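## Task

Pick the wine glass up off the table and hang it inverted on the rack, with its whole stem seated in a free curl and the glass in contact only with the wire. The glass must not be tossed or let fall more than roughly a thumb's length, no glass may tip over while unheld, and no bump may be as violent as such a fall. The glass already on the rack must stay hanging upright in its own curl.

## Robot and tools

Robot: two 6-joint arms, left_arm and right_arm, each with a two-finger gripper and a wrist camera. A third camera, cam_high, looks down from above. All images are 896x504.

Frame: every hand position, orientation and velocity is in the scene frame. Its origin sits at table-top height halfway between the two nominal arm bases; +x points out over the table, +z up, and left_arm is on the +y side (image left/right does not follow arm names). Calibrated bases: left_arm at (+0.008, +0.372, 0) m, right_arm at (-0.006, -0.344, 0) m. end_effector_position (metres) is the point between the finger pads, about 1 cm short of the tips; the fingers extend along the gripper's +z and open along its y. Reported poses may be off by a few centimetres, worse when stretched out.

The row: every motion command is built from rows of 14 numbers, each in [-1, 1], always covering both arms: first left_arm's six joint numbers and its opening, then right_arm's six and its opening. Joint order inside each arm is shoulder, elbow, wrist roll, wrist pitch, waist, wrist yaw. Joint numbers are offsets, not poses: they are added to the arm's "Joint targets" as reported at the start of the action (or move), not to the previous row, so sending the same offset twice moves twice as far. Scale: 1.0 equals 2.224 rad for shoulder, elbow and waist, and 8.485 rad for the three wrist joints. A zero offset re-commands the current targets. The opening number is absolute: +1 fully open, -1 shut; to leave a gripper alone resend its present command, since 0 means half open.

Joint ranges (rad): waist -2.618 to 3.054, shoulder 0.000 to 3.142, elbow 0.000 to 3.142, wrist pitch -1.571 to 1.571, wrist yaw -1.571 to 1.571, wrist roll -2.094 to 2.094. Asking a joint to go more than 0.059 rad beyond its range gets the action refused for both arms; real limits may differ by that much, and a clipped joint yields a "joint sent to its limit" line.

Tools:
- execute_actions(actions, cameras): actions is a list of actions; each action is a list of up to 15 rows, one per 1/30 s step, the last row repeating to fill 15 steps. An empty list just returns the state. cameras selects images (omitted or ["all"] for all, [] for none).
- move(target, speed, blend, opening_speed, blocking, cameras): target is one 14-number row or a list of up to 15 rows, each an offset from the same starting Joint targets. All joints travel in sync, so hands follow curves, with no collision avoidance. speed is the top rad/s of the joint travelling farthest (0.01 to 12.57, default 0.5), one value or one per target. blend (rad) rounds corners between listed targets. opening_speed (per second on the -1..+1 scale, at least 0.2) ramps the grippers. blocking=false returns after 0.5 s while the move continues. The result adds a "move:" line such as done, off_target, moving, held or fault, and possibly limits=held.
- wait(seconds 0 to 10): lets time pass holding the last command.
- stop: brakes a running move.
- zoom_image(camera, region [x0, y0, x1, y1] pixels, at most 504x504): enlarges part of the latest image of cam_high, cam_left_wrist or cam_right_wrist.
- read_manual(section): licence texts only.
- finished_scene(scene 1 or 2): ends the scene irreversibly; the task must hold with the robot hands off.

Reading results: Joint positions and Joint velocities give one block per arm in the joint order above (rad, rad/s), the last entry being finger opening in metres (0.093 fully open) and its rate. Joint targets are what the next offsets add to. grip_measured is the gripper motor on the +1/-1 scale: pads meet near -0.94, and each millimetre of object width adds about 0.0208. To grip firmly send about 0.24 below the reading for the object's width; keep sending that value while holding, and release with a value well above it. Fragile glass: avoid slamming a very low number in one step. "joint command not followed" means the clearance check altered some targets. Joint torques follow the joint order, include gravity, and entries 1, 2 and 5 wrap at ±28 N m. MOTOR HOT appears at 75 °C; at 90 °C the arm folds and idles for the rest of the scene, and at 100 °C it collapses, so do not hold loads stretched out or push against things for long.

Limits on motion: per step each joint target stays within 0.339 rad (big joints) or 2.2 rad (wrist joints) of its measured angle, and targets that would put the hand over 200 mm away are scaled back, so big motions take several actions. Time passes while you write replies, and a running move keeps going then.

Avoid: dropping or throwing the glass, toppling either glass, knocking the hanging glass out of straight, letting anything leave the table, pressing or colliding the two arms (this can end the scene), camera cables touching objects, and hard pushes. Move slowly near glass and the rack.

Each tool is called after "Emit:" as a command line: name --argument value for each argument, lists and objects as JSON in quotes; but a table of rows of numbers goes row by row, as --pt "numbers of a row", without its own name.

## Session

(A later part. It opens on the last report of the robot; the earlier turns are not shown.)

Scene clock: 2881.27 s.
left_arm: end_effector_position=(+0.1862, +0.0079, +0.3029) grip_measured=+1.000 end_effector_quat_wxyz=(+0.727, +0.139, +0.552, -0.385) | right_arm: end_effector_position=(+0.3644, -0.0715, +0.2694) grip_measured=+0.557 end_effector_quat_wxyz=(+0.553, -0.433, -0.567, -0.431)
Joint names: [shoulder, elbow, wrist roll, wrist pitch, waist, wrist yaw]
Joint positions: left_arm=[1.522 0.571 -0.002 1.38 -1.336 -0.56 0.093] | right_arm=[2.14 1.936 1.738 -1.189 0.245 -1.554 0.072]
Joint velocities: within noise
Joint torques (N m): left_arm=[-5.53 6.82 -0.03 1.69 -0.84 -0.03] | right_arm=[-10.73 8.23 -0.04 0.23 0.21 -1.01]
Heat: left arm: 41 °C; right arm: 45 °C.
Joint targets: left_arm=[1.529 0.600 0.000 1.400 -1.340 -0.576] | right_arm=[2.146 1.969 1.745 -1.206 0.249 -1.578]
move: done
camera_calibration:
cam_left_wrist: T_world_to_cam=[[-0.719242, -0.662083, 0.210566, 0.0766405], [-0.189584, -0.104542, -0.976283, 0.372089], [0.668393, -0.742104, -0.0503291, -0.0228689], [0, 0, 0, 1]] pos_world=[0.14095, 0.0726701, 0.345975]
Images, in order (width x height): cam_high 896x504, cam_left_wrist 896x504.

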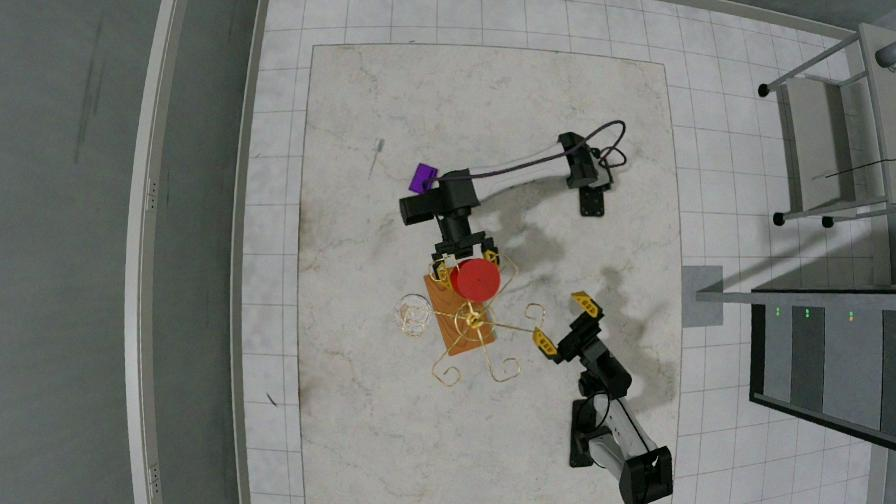

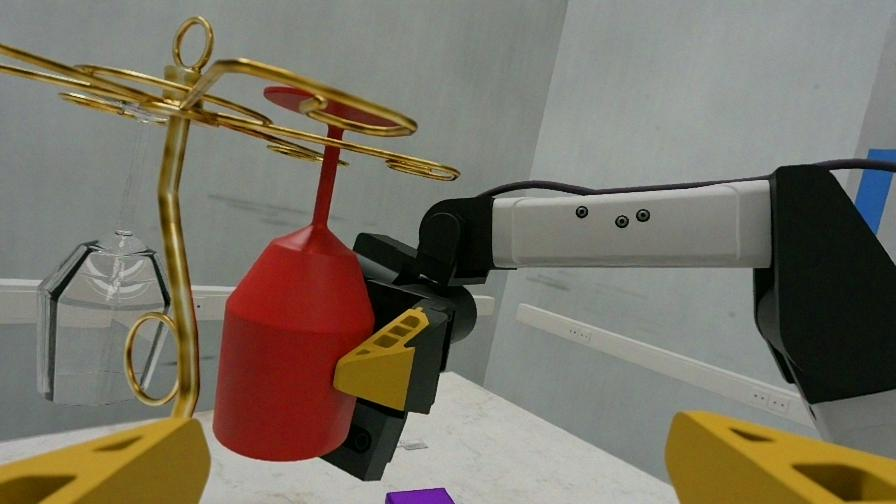

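Emit:
move --target '[0, 0, 0, 0, 0, 0, 1.0, -0.0355, -0.0396, 0, -0.0019, 0.01785, 0, 0.33]' --speed 0.08 --cameras '["cam_left_wrist", "cam_high"]'

Emit:
zoom_image --camera "cam_high" --region '[450, 240, 530, 320]'

Emit:
zoom_image --camera "cam_left_wrist" --region '[280, 80, 480, 240]'

Scene clock: 2957.83 s.
left_arm: end_effector_position=(+0.1862, +0.0079, +0.3030) grip_measured=+1.000 end_effector_quat_wxyz=(+0.727, +0.139, +0.551, -0.385) | right_arm: end_effector_position=(+0.3446, -0.0607, +0.2715) grip_measured=+0.557 end_effector_quat_wxyz=(+0.567, -0.429, -0.569, -0.413)
Joint names: [shoulder, elbow, wrist roll, wrist pitch, waist, wrist yaw]
Joint positions: left_arm=[1.522 0.571 -0.002 1.381 -1.336 -0.56 0.093] | right_arm=[2.105 1.891 1.738 -1.206 0.282 -1.554 0.072]
Joint velocities: within noise
Joint torques (N m): left_arm=[-5.49 6.87 -0.04 1.72 -0.75 -0.05] | right_arm=[-14.57 4.6 -0.04 0.22 0.43 -1.01]
Heat: left arm: 42 °C; right arm: 46 °C.
Joint targets: left_arm=[1.529 0.600 0.000 1.400 -1.340 -0.576] | right_arm=[2.067 1.881 1.745 -1.223 0.289 -1.577]
move: off_target (right_arm); right_arm: the shoulder is farthest, 0.038 rad from its target
camera_calibration:
cam_left_wrist: T_world_to_cam=[[-0.719305, -0.661951, 0.210762, 0.0766382], [-0.18947, -0.10495, -0.976262, 0.372105], [0.668357, -0.742163, -0.0499283, -0.0229242], [0, 0, 0, 1]] pos_world=[0.140951, 0.0727698, 0.345975]
Images, in order (width x height): cam_high 896x504, cam_left_wrist 896x504.

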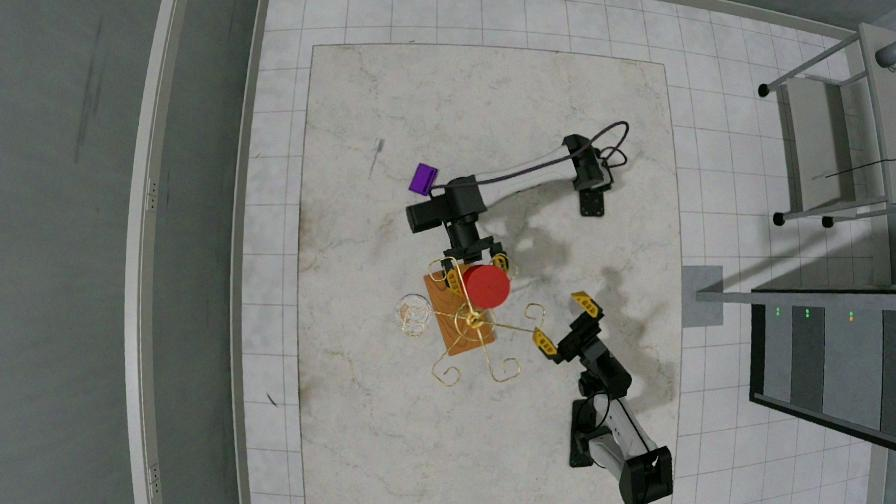

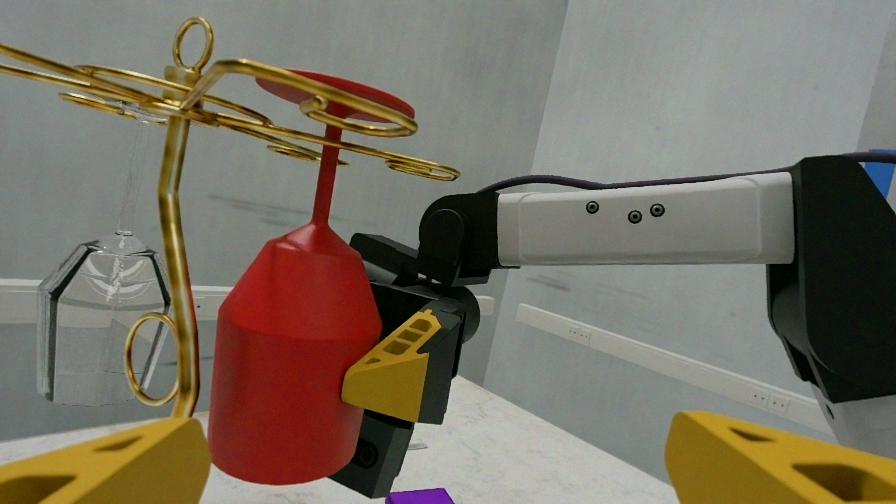

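Scaled by 6.300 from the camera's 896x504 image, which has a finer 1280x720 frame.

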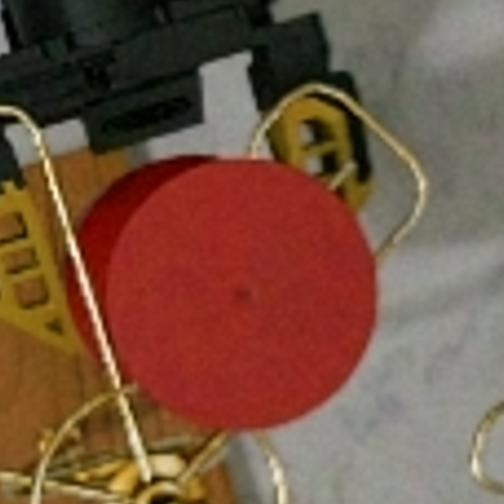

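Scaled by 2.520 from the camera's 896x504 image, which has a finer 1280x720 frame.

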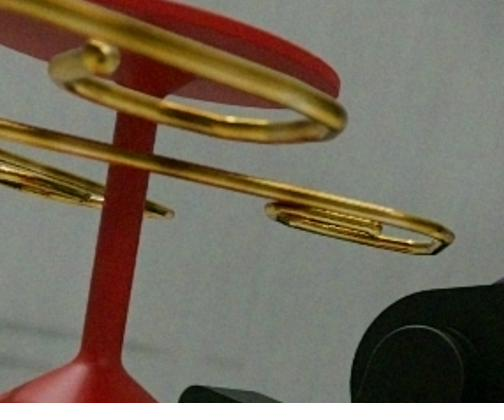

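Emit:
move --target '[0, 0, 0, 0, 0, 0, 1.0, -0.0499, -0.0692, 0, 0.0106, -0.0103, 0, 0.33]' --speed 0.08 --cameras '["cam_left_wrist", "cam_high"]'

Emit:
zoom_image --camera "cam_high" --region '[460, 235, 540, 315]'

Emit:
zoom_image --camera "cam_left_wrist" --region '[300, 60, 500, 220]'

Scene clock: 3015.77 s.
left_arm: end_effector_position=(+0.1862, +0.0079, +0.3031) grip_measured=+1.000 end_effector_quat_wxyz=(+0.727, +0.139, +0.551, -0.385) | right_arm: end_effector_position=(+0.3231, -0.0712, +0.2751) grip_measured=+0.557 end_effector_quat_wxyz=(+0.561, -0.427, -0.571, -0.420)
Joint names: [shoulder, elbow, wrist roll, wrist pitch, waist, wrist yaw]
Joint positions: left_arm=[1.522 0.571 -0.002 1.381 -1.336 -0.56 0.093] | right_arm=[1.992 1.737 1.738 -1.149 0.273 -1.554 0.072]
Joint velocities: within noise
Joint torques (N m): left_arm=[-5.64 7.08 -0.1 1.71 -0.81 0.01] | right_arm=[-13.53 4.72 -0.08 0.51 -0.8 -1.01]
Heat: left arm: 42 °C; right arm: 51 °C.
Joint targets: left_arm=[1.529 0.600 0.000 1.400 -1.340 -0.576] | right_arm=[1.956 1.727 1.745 -1.132 0.266 -1.578]
move: off_target (right_arm); right_arm: the shoulder is farthest, 0.036 rad from its target
camera_calibration:
cam_left_wrist: T_world_to_cam=[[-0.719307, -0.661882, 0.210974, 0.0764671], [-0.189429, -0.105308, -0.976231, 0.372193], [0.668366, -0.742175, -0.0496311, -0.0229559], [0, 0, 0, 1]] pos_world=[0.140851, 0.0727697, 0.346075]
Images, in order (width x height): cam_high 896x504, cam_left_wrist 896x504.

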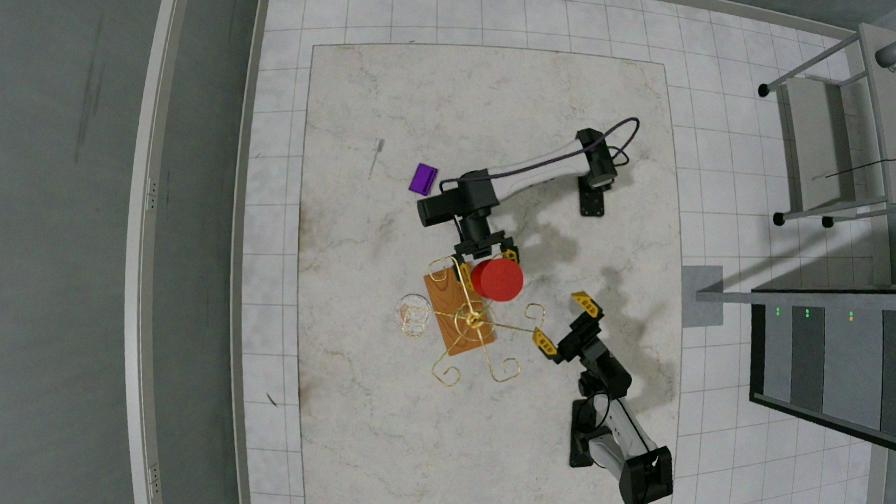

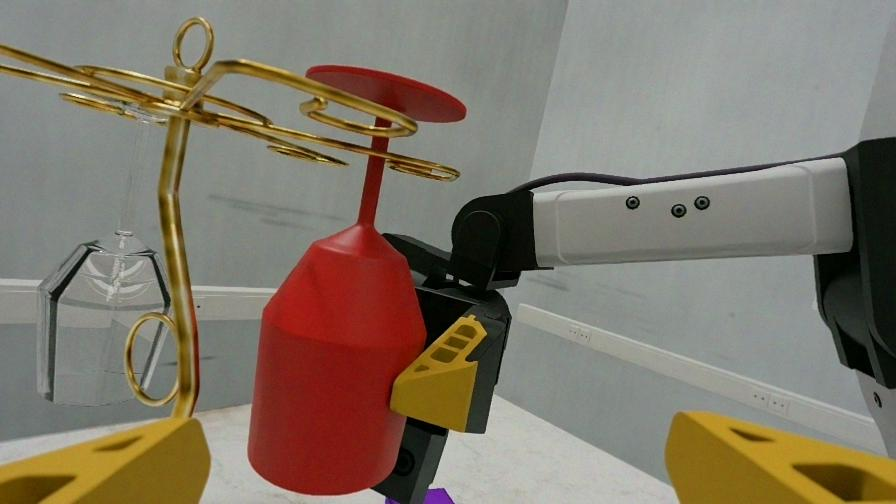

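Scaled by 6.300 from the camera's 896x504 image, which has a finer 1280x720 frame.

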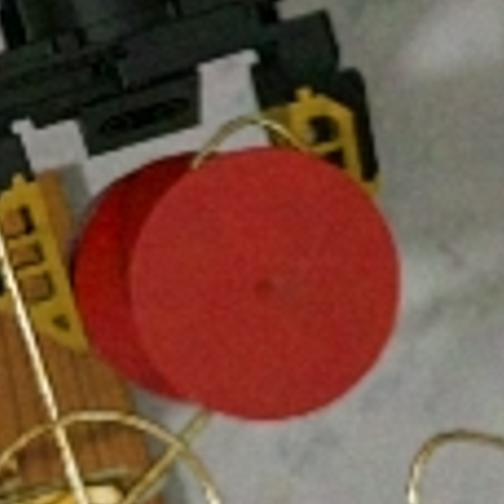

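Scaled by 2.520 from the camera's 896x504 image, which has a finer 1280x720 frame.

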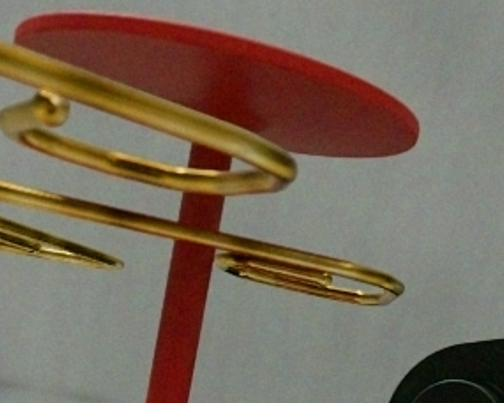

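Emit:
move --target '[0, 0, 0, 0, 0, 0, 1.0, -0.0445, -0.0612, 0, 0.0048, -0.0157, 0, 0.33]' --speed 0.08 --cameras '["cam_left_wrist", "cam_high"]'

Emit:
zoom_image --camera "cam_high" --region '[470, 225, 550, 305]'

Emit:
zoom_image --camera "cam_left_wrist" --region '[350, 80, 500, 200]'

Scene clock: 3054.37 s.
left_arm: end_effector_position=(+0.1862, +0.0079, +0.3031) grip_measured=+1.000 end_effector_quat_wxyz=(+0.727, +0.139, +0.551, -0.385) | right_arm: end_effector_position=(+0.3085, -0.0891, +0.2761) grip_measured=+0.557 end_effector_quat_wxyz=(+0.553, -0.436, -0.564, -0.432)
Joint names: [shoulder, elbow, wrist roll, wrist pitch, waist, wrist yaw]
Joint positions: left_arm=[1.522 0.571 -0.002 1.381 -1.336 -0.56 0.093] | right_arm=[1.89 1.601 1.738 -1.109 0.238 -1.554 0.072]
Joint velocities: within noise
Joint torques (N m): left_arm=[-5.59 6.9 0.01 1.68 -0.81 -0.04] | right_arm=[-12.37 4.72 0.01 0.54 -0.83 -1]
Heat: left arm: 42 °C; right arm: 52 °C.
Joint targets: left_arm=[1.529 0.600 0.000 1.400 -1.340 -0.576] | right_arm=[1.857 1.591 1.745 -1.092 0.231 -1.578]
move: done
camera_calibration:
cam_left_wrist: T_world_to_cam=[[-0.719307, -0.661882, 0.210974, 0.0764671], [-0.189429, -0.105308, -0.976231, 0.372193], [0.668366, -0.742175, -0.0496311, -0.0229559], [0, 0, 0, 1]] pos_world=[0.140851, 0.0727697, 0.346075]
Images, in order (width x height): cam_high 896x504, cam_left_wrist 896x504.

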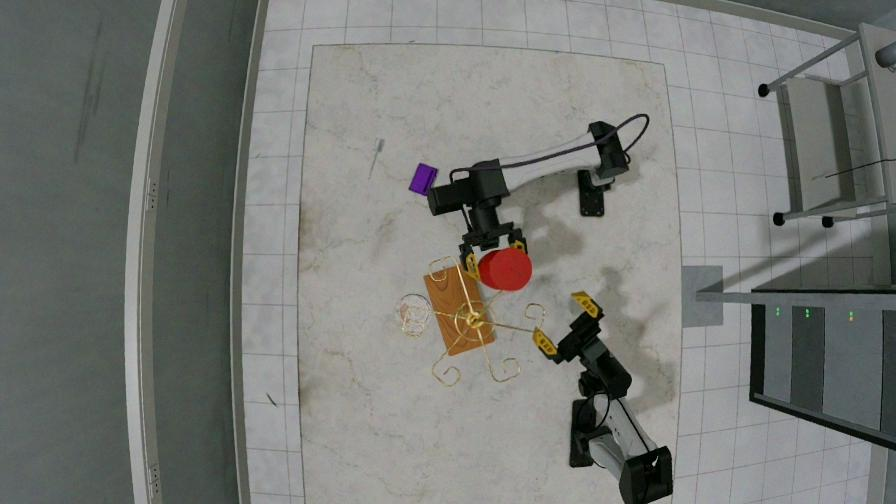

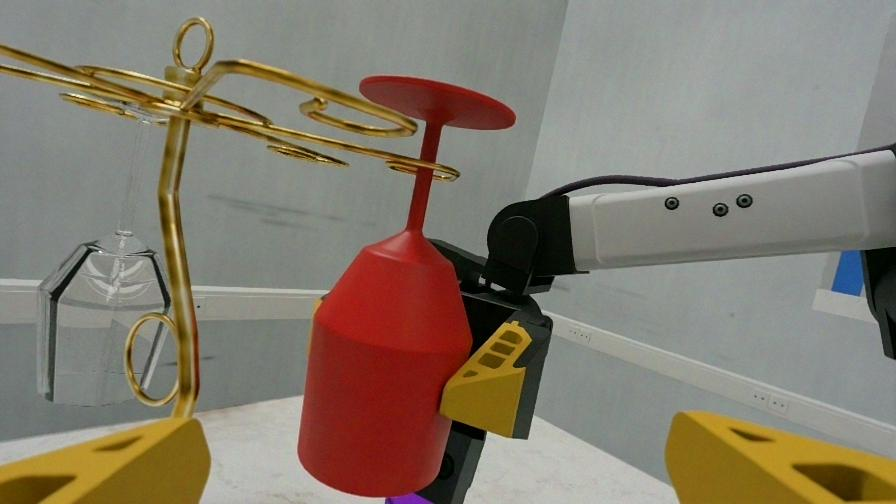

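Scaled by 6.300 from the camera's 896x504 image, which has a finer 1280x720 frame.

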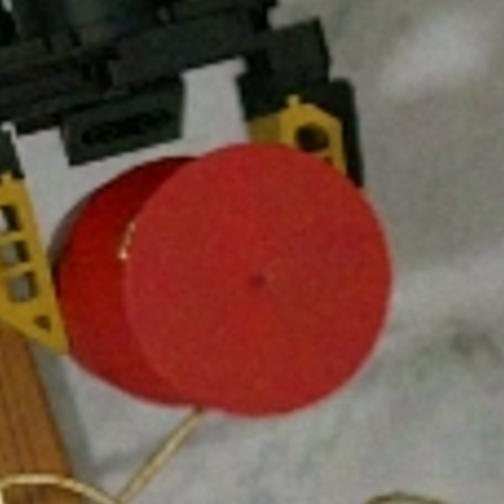

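Scaled by 3.360 from the camera's 896x504 image, which has a finer 1280x720 frame.

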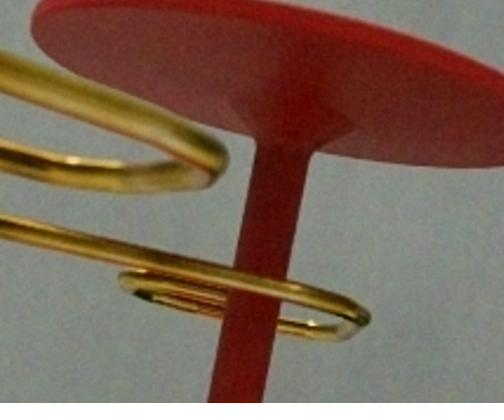

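Emit:
move --target '[0, 0, 0, 0, 0, 0, 1.0, -0.0103, -0.0135, 0, 0.0005, -0.0049, 0, 0.33]' --speed 0.05 --cameras '["cam_left_wrist", "cam_high"]'

Emit:
zoom_image --camera "cam_high" --region '[470, 225, 550, 305]'

Emit:
zoom_image --camera "cam_left_wrist" --region '[380, 110, 480, 210]'

Scene clock: 3098.17 s.
left_arm: end_effector_position=(+0.1862, +0.0080, +0.3032) grip_measured=+1.000 end_effector_quat_wxyz=(+0.727, +0.138, +0.551, -0.385) | right_arm: end_effector_position=(+0.3052, -0.0940, +0.2765) grip_measured=+0.557 end_effector_quat_wxyz=(+0.551, -0.439, -0.562, -0.434)
Joint names: [shoulder, elbow, wrist roll, wrist pitch, waist, wrist yaw]
Joint positions: left_arm=[1.522 0.571 -0.002 1.381 -1.336 -0.56 0.093] | right_arm=[1.867 1.571 1.738 -1.104 0.227 -1.554 0.072]
Joint velocities: within noise
Joint torques (N m): left_arm=[-5.64 6.84 -0.03 1.7 -0.68 -0.01] | right_arm=[-12.19 4.59 -0.04 0.6 -0.76 -1.04]
Heat: left arm: 42 °C; right arm: 54 °C.
Joint targets: left_arm=[1.529 0.600 0.000 1.400 -1.340 -0.576] | right_arm=[1.834 1.561 1.745 -1.088 0.220 -1.578]
move: done
camera_calibration:
cam_left_wrist: T_world_to_cam=[[-0.719326, -0.661798, 0.211173, 0.0764607], [-0.189313, -0.105728, -0.976208, 0.37221], [0.668379, -0.74219, -0.0492339, -0.02302], [0, 0, 0, 1]] pos_world=[0.140851, 0.0728695, 0.346075]
Images, in order (width x height): cam_high 896x504, cam_left_wrist 896x504.

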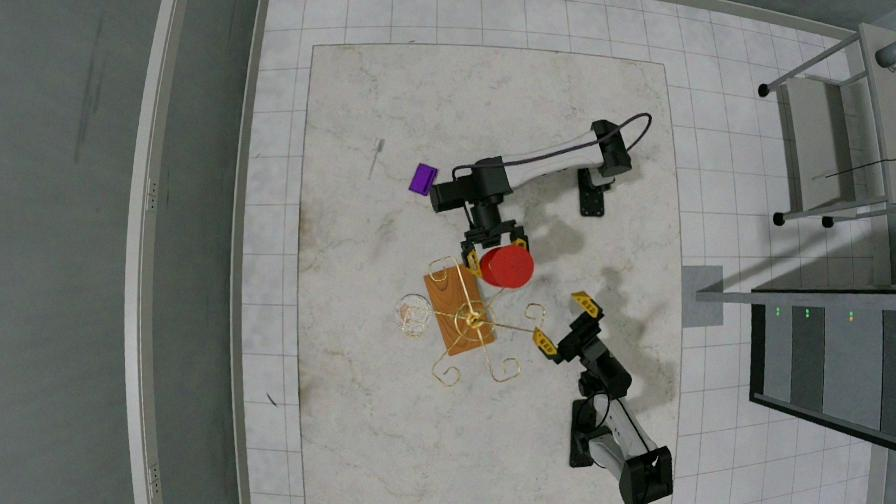

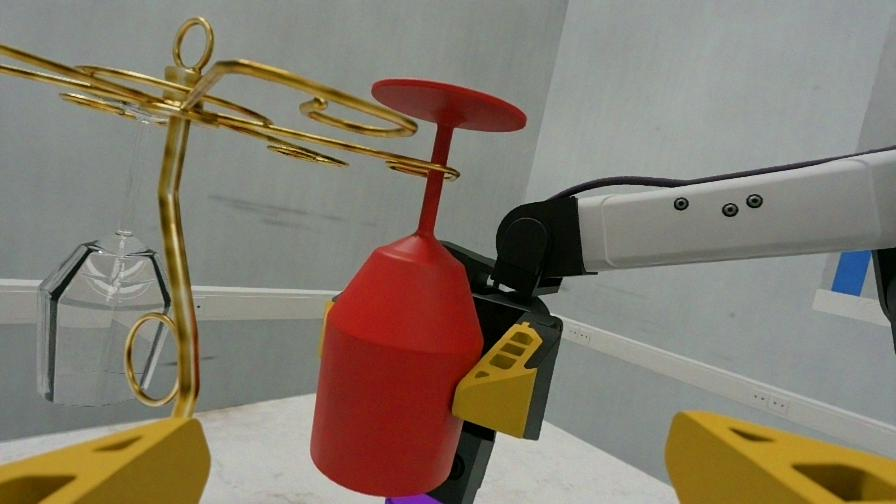

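Scaled by 6.300 from the camera's 896x504 image, which has a finer 1280x720 frame.

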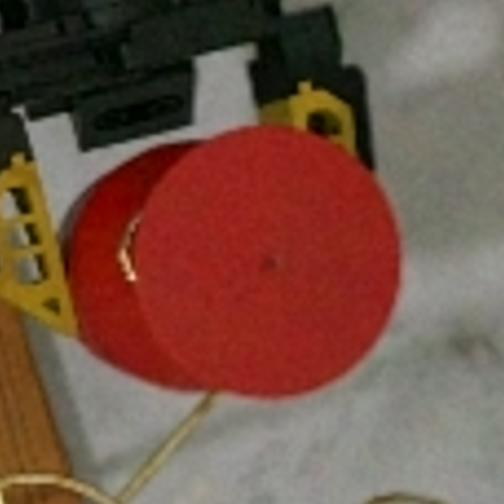

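Scaled by 5.040 from the camera's 896x504 image, which has a finer 1280x720 frame.

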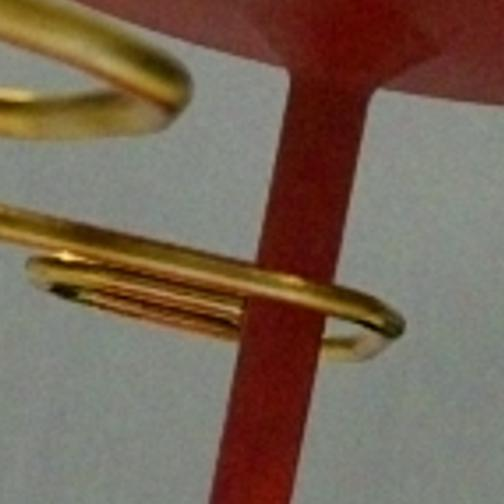

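Emit:
move --target '[0, 0, 0, 0, 0, 0, 1.0, -0.0068, -0.0090, 0, 0.0003, -0.0028, 0, 0.33]' --speed 0.04 --cameras '["cam_left_wrist", "cam_high"]'

Emit:
zoom_image --camera "cam_high" --region '[470, 225, 550, 305]'

Emit:
zoom_image --camera "cam_left_wrist" --region '[380, 110, 480, 210]'

Scene clock: 3141.23 s.
left_arm: end_effector_position=(+0.1862, +0.0080, +0.3032) grip_measured=+1.000 end_effector_quat_wxyz=(+0.727, +0.138, +0.551, -0.385) | right_arm: end_effector_position=(+0.3028, -0.0968, +0.2763) grip_measured=+0.557 end_effector_quat_wxyz=(+0.550, -0.442, -0.560, -0.435)
Joint names: [shoulder, elbow, wrist roll, wrist pitch, waist, wrist yaw]
Joint positions: left_arm=[1.522 0.571 -0.002 1.381 -1.336 -0.56 0.093] | right_arm=[1.851 1.551 1.738 -1.102 0.221 -1.554 0.072]
Joint velocities: within noise
Joint torques (N m): left_arm=[-5.52 6.98 -0.06 1.67 -0.77 -0.03] | right_arm=[-12.08 4.74 -0.03 0.54 -0.76 -1.03]
Heat: left arm: 42 °C; right arm: 55 °C.
Joint targets: left_arm=[1.529 0.600 0.000 1.400 -1.340 -0.576] | right_arm=[1.819 1.541 1.745 -1.085 0.214 -1.578]
move: done
camera_calibration:
cam_left_wrist: T_world_to_cam=[[-0.719326, -0.661798, 0.211173, 0.0764607], [-0.189313, -0.105728, -0.976208, 0.37221], [0.668379, -0.74219, -0.0492339, -0.02302], [0, 0, 0, 1]] pos_world=[0.140851, 0.0728695, 0.346075]
Images, in order (width x height): cam_high 896x504, cam_left_wrist 896x504.

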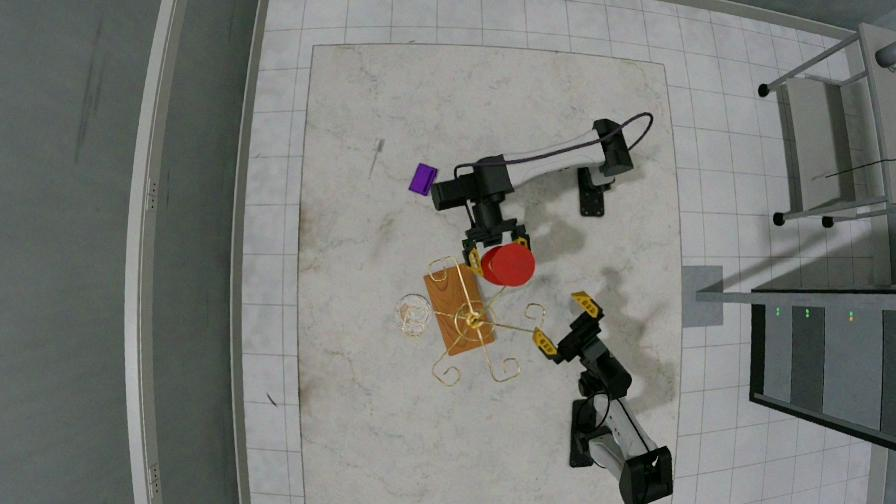

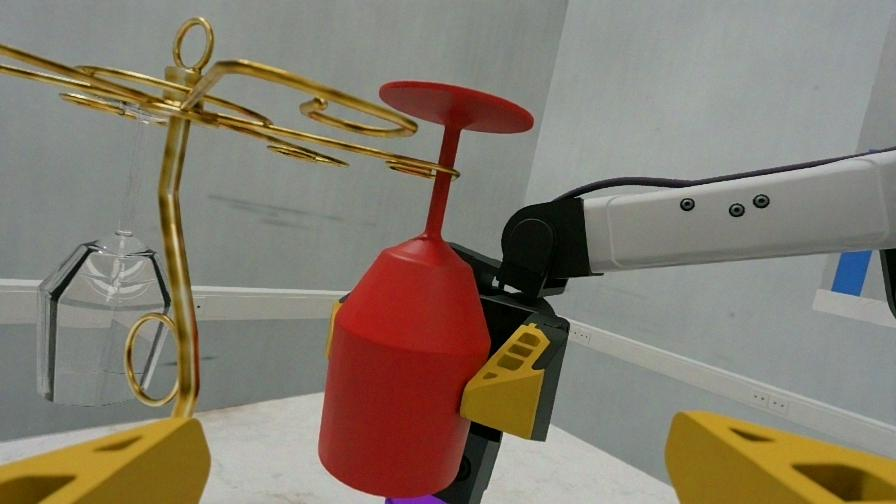

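Scaled by 6.300 from the camera's 896x504 image, which has a finer 1280x720 frame.

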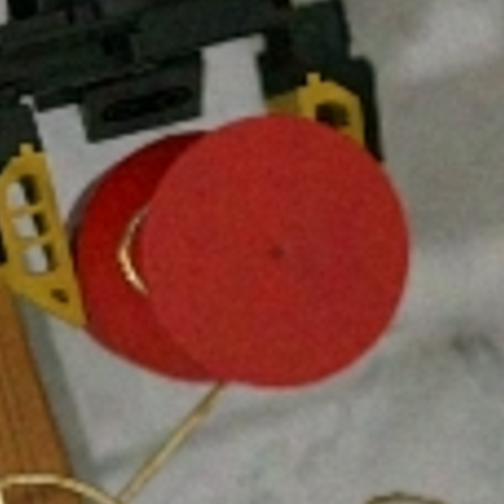

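Scaled by 5.040 from the camera's 896x504 image, which has a finer 1280x720 frame.

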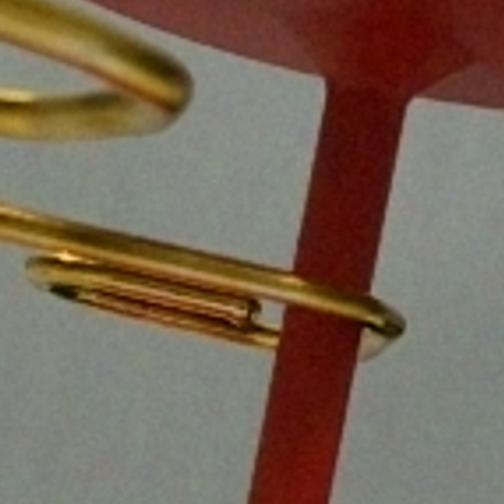

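Emit:
move --pt "0 0 0 0 0 0 1.0 0.0153 0.0180 0 0 0 0 0.33" --pt "0 0 0 0 0 0 1.0 0.02226 0.02725 0 0 -0.01124 0 0.33" --speed '[0.04, 0.02]' --cameras '["cam_left_wrist", "cam_high"]'

Emit:
zoom_image --camera "cam_high" --region '[470, 225, 550, 305]'

Emit:
zoom_image --camera "cam_left_wrist" --region '[380, 110, 480, 210]'

Scene clock: 3200.30 s.
left_arm: end_effector_position=(+0.1862, +0.0080, +0.3032) grip_measured=+1.000 end_effector_quat_wxyz=(+0.727, +0.138, +0.551, -0.385) | right_arm: end_effector_position=(+0.3124, -0.1041, +0.2770) grip_measured=+0.557 end_effector_quat_wxyz=(+0.543, -0.447, -0.555, -0.444)
Joint names: [shoulder, elbow, wrist roll, wrist pitch, waist, wrist yaw]
Joint positions: left_arm=[1.522 0.571 -0.002 1.381 -1.336 -0.56 0.093] | right_arm=[1.863 1.568 1.738 -1.101 0.195 -1.554 0.072]
Joint velocities: within noise
Joint torques (N m): left_arm=[-5.7 6.98 0.01 1.69 -0.81 -0.02] | right_arm=[-8.61 8.12 -0.07 0.53 -0.68 -1.01]
Heat: left arm: 42 °C; right arm: 52 °C.
Joint targets: left_arm=[1.529 0.600 0.000 1.400 -1.340 -0.576] | right_arm=[1.868 1.601 1.745 -1.085 0.189 -1.578]
move: done
camera_calibration:
cam_left_wrist: T_world_to_cam=[[-0.719326, -0.661798, 0.211173, 0.0764607], [-0.189313, -0.105728, -0.976208, 0.37221], [0.668379, -0.74219, -0.0492339, -0.02302], [0, 0, 0, 1]] pos_world=[0.140851, 0.0728695, 0.346075]
Images, in order (width x height): cam_high 896x504, cam_left_wrist 896x504.

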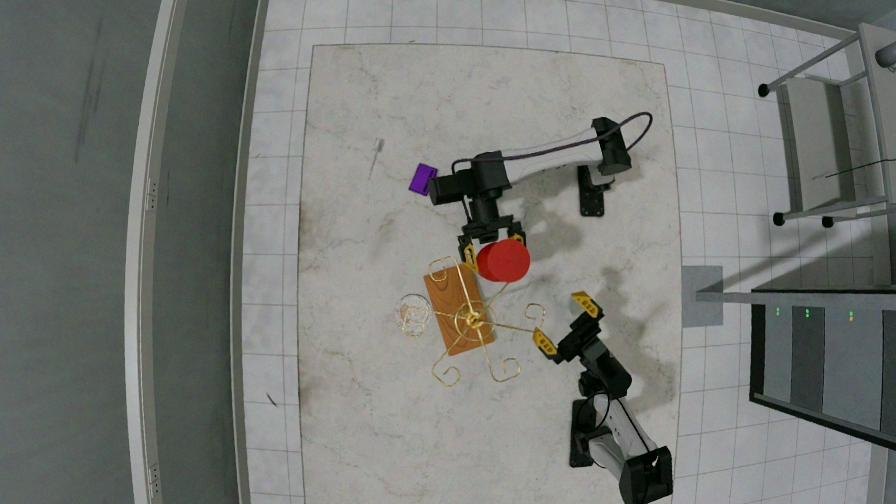

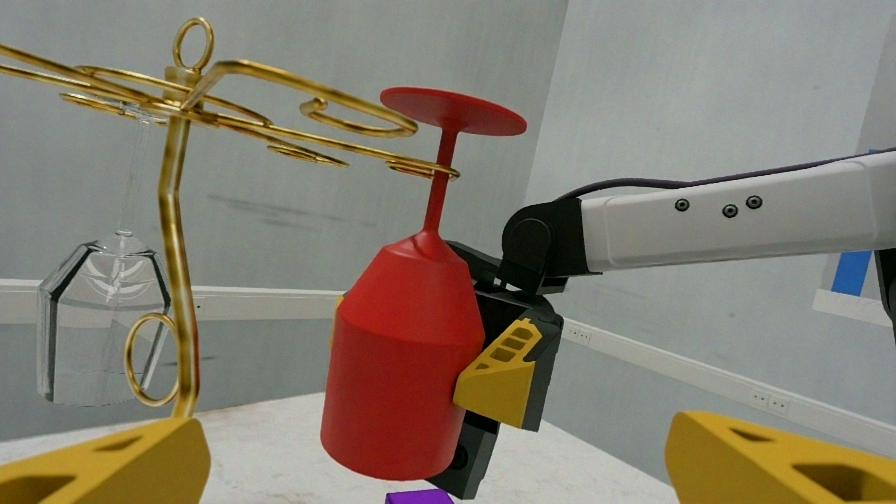

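Scaled by 6.300 from the camera's 896x504 image, which has a finer 1280x720 frame.

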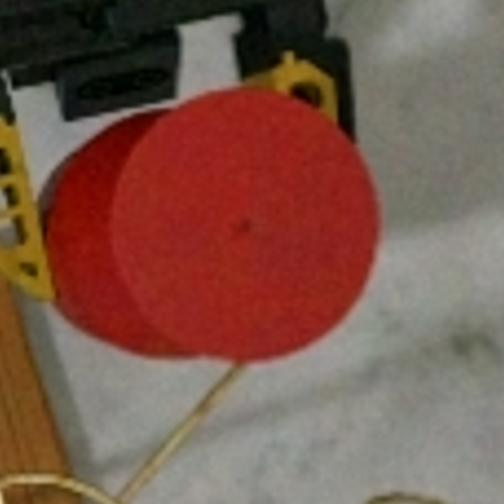

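Scaled by 5.040 from the camera's 896x504 image, which has a finer 1280x720 frame.

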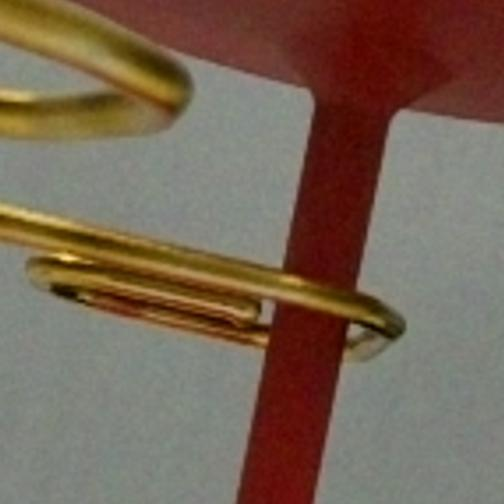

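Emit:
move --target '[0, 0, 0, 0, 0, 0, 1.0, 0.0211, 0.0280, 0, -0.00566, -0.00076, 0, 0.33]' --speed 0.03 --cameras '["cam_left_wrist", "cam_high"]'

Emit:
zoom_image --camera "cam_high" --region '[465, 225, 545, 305]'

Emit:
zoom_image --camera "cam_left_wrist" --region '[380, 110, 480, 210]'

Scene clock: 3233.80 s.
left_arm: end_effector_position=(+0.1862, +0.0080, +0.3032) grip_measured=+1.000 end_effector_quat_wxyz=(+0.727, +0.138, +0.551, -0.385) | right_arm: end_effector_position=(+0.3240, -0.1016, +0.2770) grip_measured=+0.557 end_effector_quat_wxyz=(+0.543, -0.447, -0.555, -0.444)
Joint names: [shoulder, elbow, wrist roll, wrist pitch, waist, wrist yaw]
Joint positions: left_arm=[1.522 0.571 -0.002 1.381 -1.336 -0.56 0.093] | right_arm=[1.91 1.631 1.738 -1.117 0.195 -1.554 0.072]
Joint velocities: within noise
Joint torques (N m): left_arm=[-5.65 7.01 -0.02 1.68 -0.83 -0.06] | right_arm=[-9.05 8.35 -0.01 0.22 -0.83 -1]
Heat: left arm: 42 °C; right arm: 48 °C.
Joint targets: left_arm=[1.529 0.600 0.000 1.400 -1.340 -0.576] | right_arm=[1.915 1.664 1.745 -1.133 0.187 -1.578]
move: done
camera_calibration:
cam_left_wrist: T_world_to_cam=[[-0.719326, -0.661798, 0.211173, 0.0764607], [-0.189313, -0.105728, -0.976208, 0.37221], [0.668379, -0.74219, -0.0492339, -0.02302], [0, 0, 0, 1]] pos_world=[0.140851, 0.0728695, 0.346075]
Images, in order (width x height): cam_high 896x504, cam_left_wrist 896x504.

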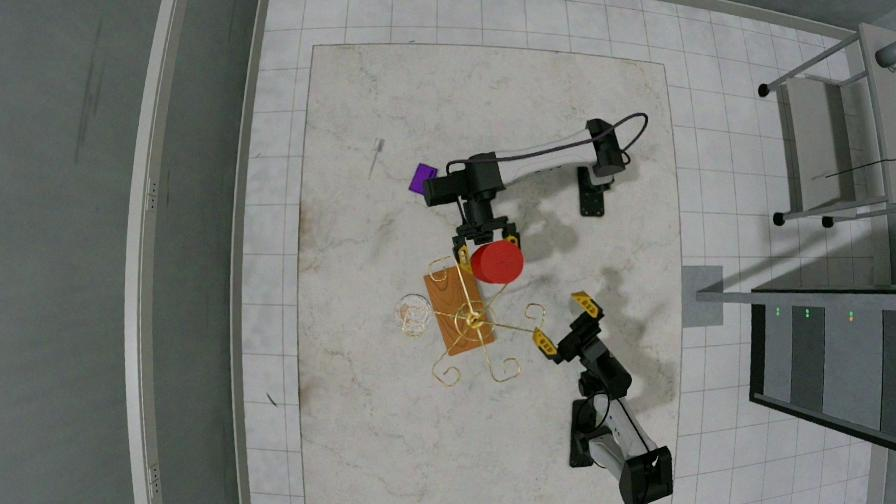

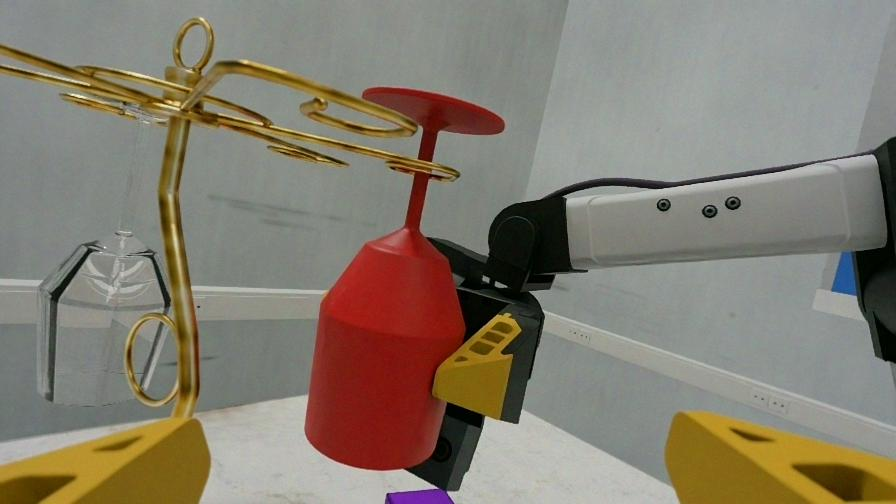

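Scaled by 6.300 from the camera's 896x504 image, which has a finer 1280x720 frame.

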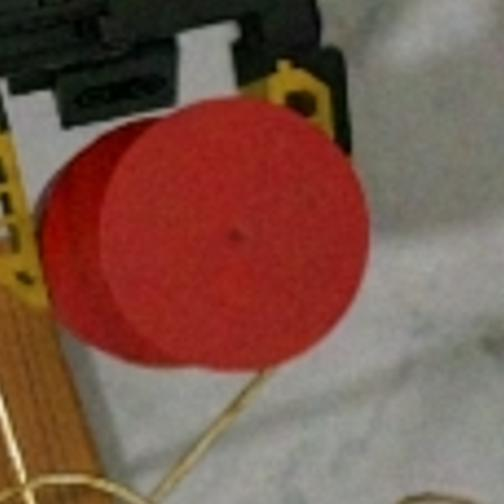

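Scaled by 5.040 from the camera's 896x504 image, which has a finer 1280x720 frame.

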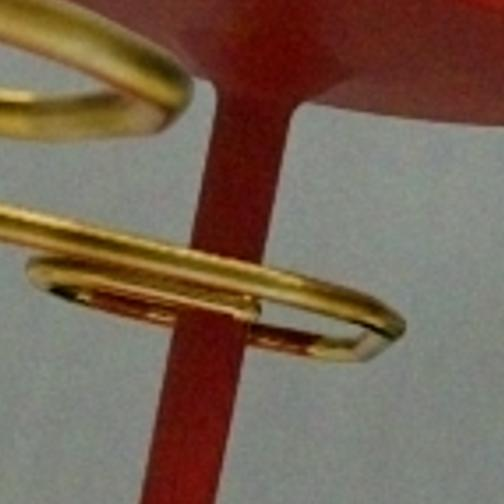

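Emit:
move --target '[0, 0, 0, 0, 0, 0, 1.0, 0.0018, -0.0382, 0, 0.0093, 0, 0, 0.33]' --speed 0.05 --cameras '["cam_left_wrist", "cam_high"]'

Emit:
zoom_image --camera "cam_high" --region '[465, 225, 545, 305]'

Emit:
zoom_image --camera "cam_left_wrist" --region '[360, 90, 480, 210]'

Scene clock: 3271.13 s.
left_arm: end_effector_position=(+0.1862, +0.0080, +0.3032) grip_measured=+1.000 end_effector_quat_wxyz=(+0.727, +0.138, +0.551, -0.385) | right_arm: end_effector_position=(+0.3242, -0.1016, +0.2654) grip_measured=+0.557 end_effector_quat_wxyz=(+0.543, -0.447, -0.555, -0.444)
Joint names: [shoulder, elbow, wrist roll, wrist pitch, waist, wrist yaw]
Joint positions: left_arm=[1.522 0.571 -0.002 1.381 -1.336 -0.56 0.093] | right_arm=[1.913 1.589 1.738 -1.072 0.195 -1.554 0.072]
Joint velocities: within noise
Joint torques (N m): left_arm=[-5.53 6.97 0 1.68 -0.92 -0.03] | right_arm=[-9.1 4.63 -0.04 0.53 -0.98 -1]
Heat: left arm: 42 °C; right arm: 46 °C.
Joint targets: left_arm=[1.529 0.600 0.000 1.400 -1.340 -0.576] | right_arm=[1.919 1.579 1.745 -1.054 0.187 -1.578]
move: done
camera_calibration:
cam_left_wrist: T_world_to_cam=[[-0.719326, -0.661798, 0.211173, 0.0764607], [-0.189313, -0.105728, -0.976208, 0.37221], [0.668379, -0.74219, -0.0492339, -0.02302], [0, 0, 0, 1]] pos_world=[0.140851, 0.0728695, 0.346075]
Images, in order (width x height): cam_high 896x504, cam_left_wrist 896x504.

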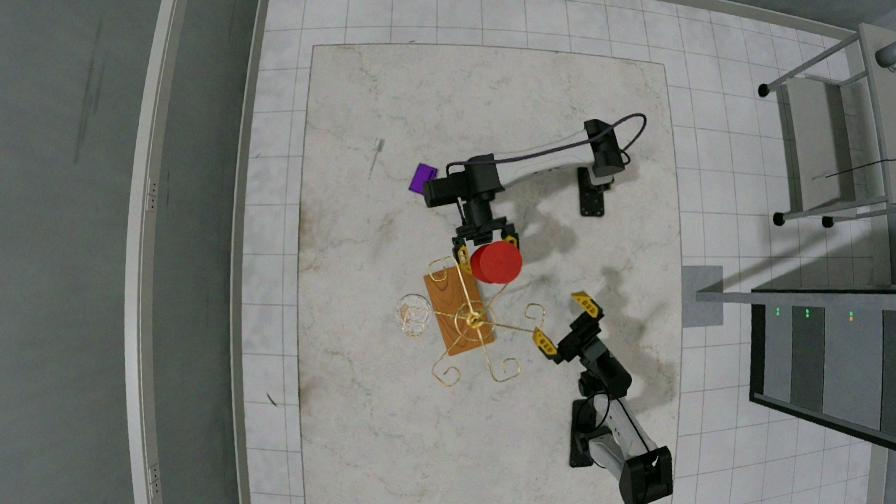

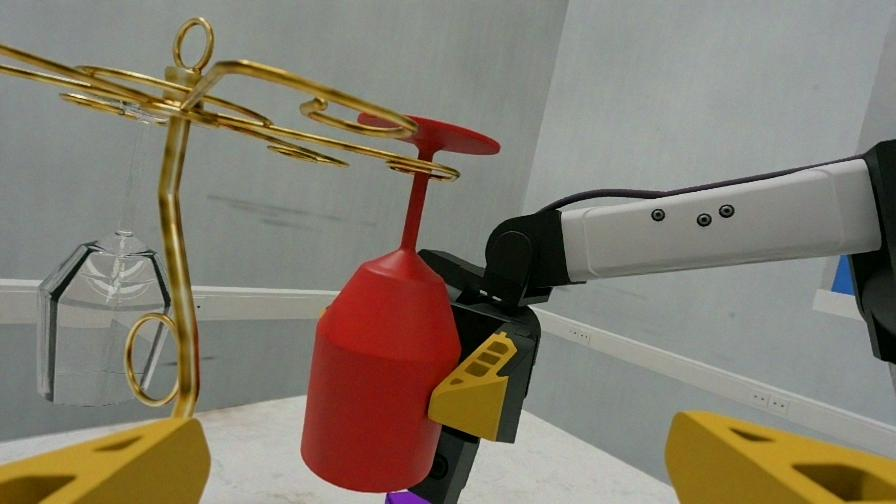

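Scaled by 6.300 from the camera's 896x504 image, which has a finer 1280x720 frame.

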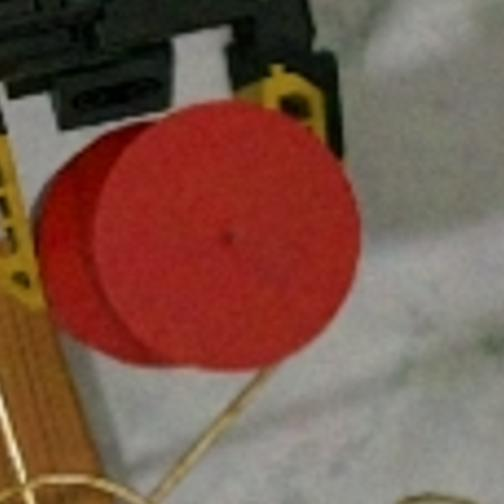

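Scaled by 4.200 from the camera's 896x504 image, which has a finer 1280x720 frame.

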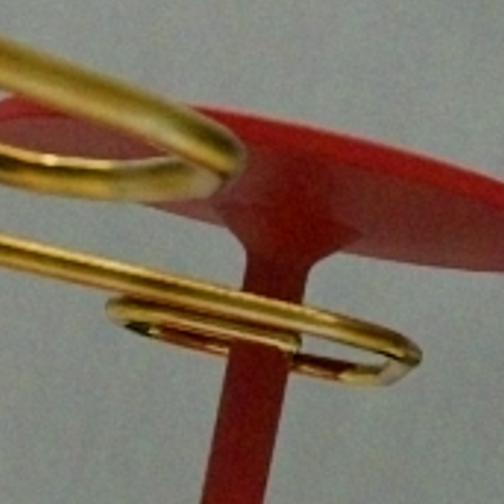

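Emit:
move --target '[0, 0, 0, 0, 0, 0, 1.0, 0.00585, -0.0101, 0, 0.00417, 0, 0, 0.33]' --speed 0.03 --cameras '["cam_left_wrist", "cam_high"]'

Emit:
zoom_image --camera "cam_high" --region '[465, 225, 545, 305]'

Emit:
zoom_image --camera "cam_left_wrist" --region '[360, 100, 480, 220]'

Scene clock: 3294.67 s.
left_arm: end_effector_position=(+0.1862, +0.0080, +0.3032) grip_measured=+1.000 end_effector_quat_wxyz=(+0.727, +0.138, +0.551, -0.385) | right_arm: end_effector_position=(+0.3265, -0.1010, +0.2551) grip_measured=+0.557 end_effector_quat_wxyz=(+0.543, -0.447, -0.555, -0.444)
Joint names: [shoulder, elbow, wrist roll, wrist pitch, waist, wrist yaw]
Joint positions: left_arm=[1.522 0.571 -0.002 1.381 -1.336 -0.56 0.093] | right_arm=[1.927 1.566 1.738 -1.036 0.195 -1.554 0.072]
Joint velocities: within noise
Joint torques (N m): left_arm=[-5.48 6.87 -0.02 1.67 -0.62 -0.07] | right_arm=[-9.03 4.62 -0.02 0.58 -0.9 -1.03]
Heat: left arm: 42 °C; right arm: 47 °C.
Joint targets: left_arm=[1.529 0.600 0.000 1.400 -1.340 -0.576] | right_arm=[1.932 1.556 1.745 -1.019 0.187 -1.578]
move: done
camera_calibration:
cam_left_wrist: T_world_to_cam=[[-0.719326, -0.661798, 0.211173, 0.0764607], [-0.189313, -0.105728, -0.976208, 0.37221], [0.668379, -0.74219, -0.0492339, -0.02302], [0, 0, 0, 1]] pos_world=[0.140851, 0.0728695, 0.346075]
Images, in order (width x height): cam_high 896x504, cam_left_wrist 896x504.

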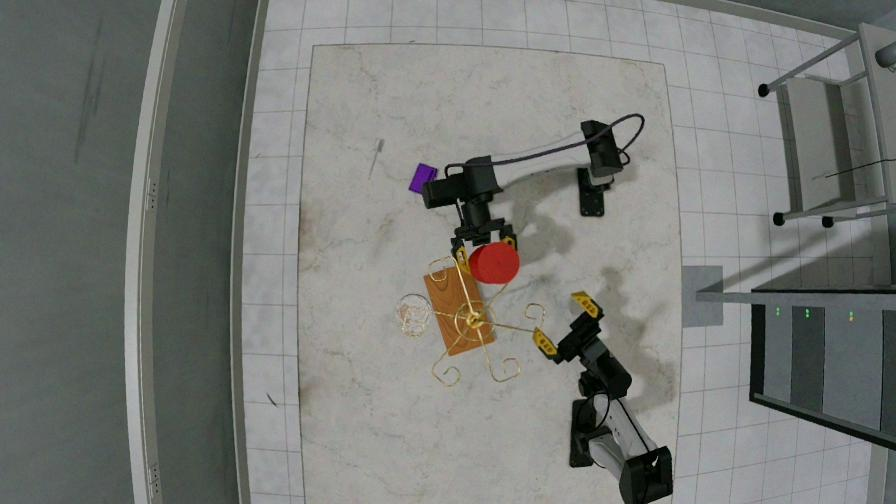

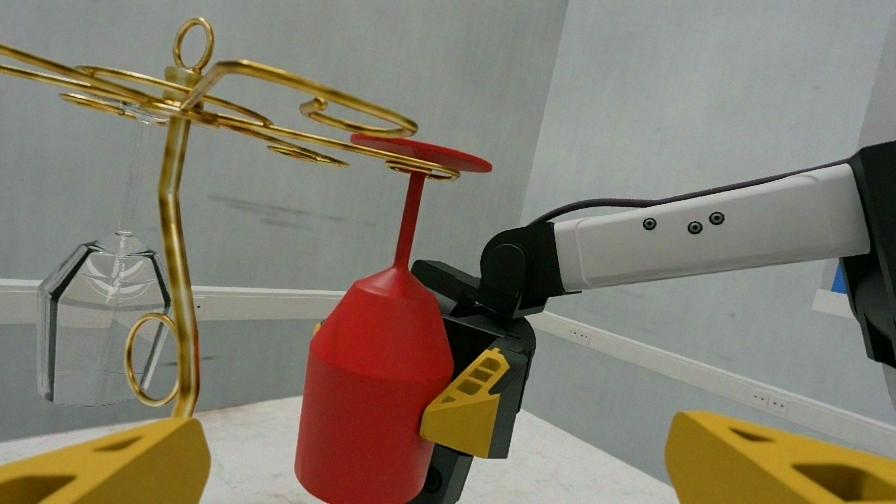

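Scaled by 6.300 from the camera's 896x504 image, which has a finer 1280x720 frame.

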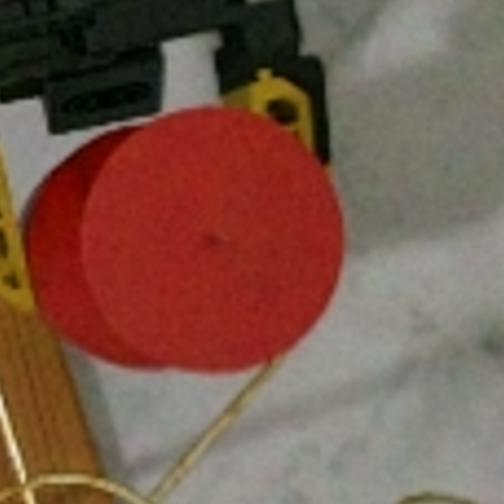

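Scaled by 4.200 from the camera's 896x504 image, which has a finer 1280x720 frame.

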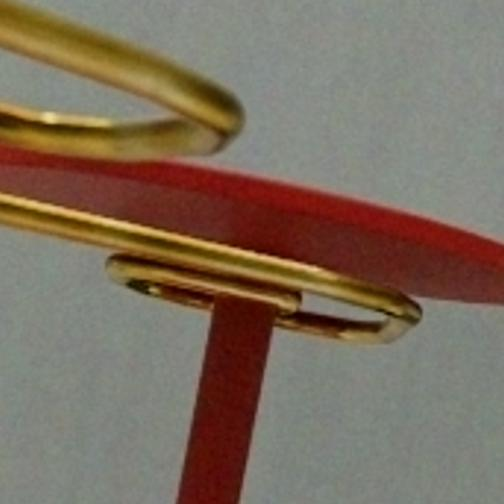

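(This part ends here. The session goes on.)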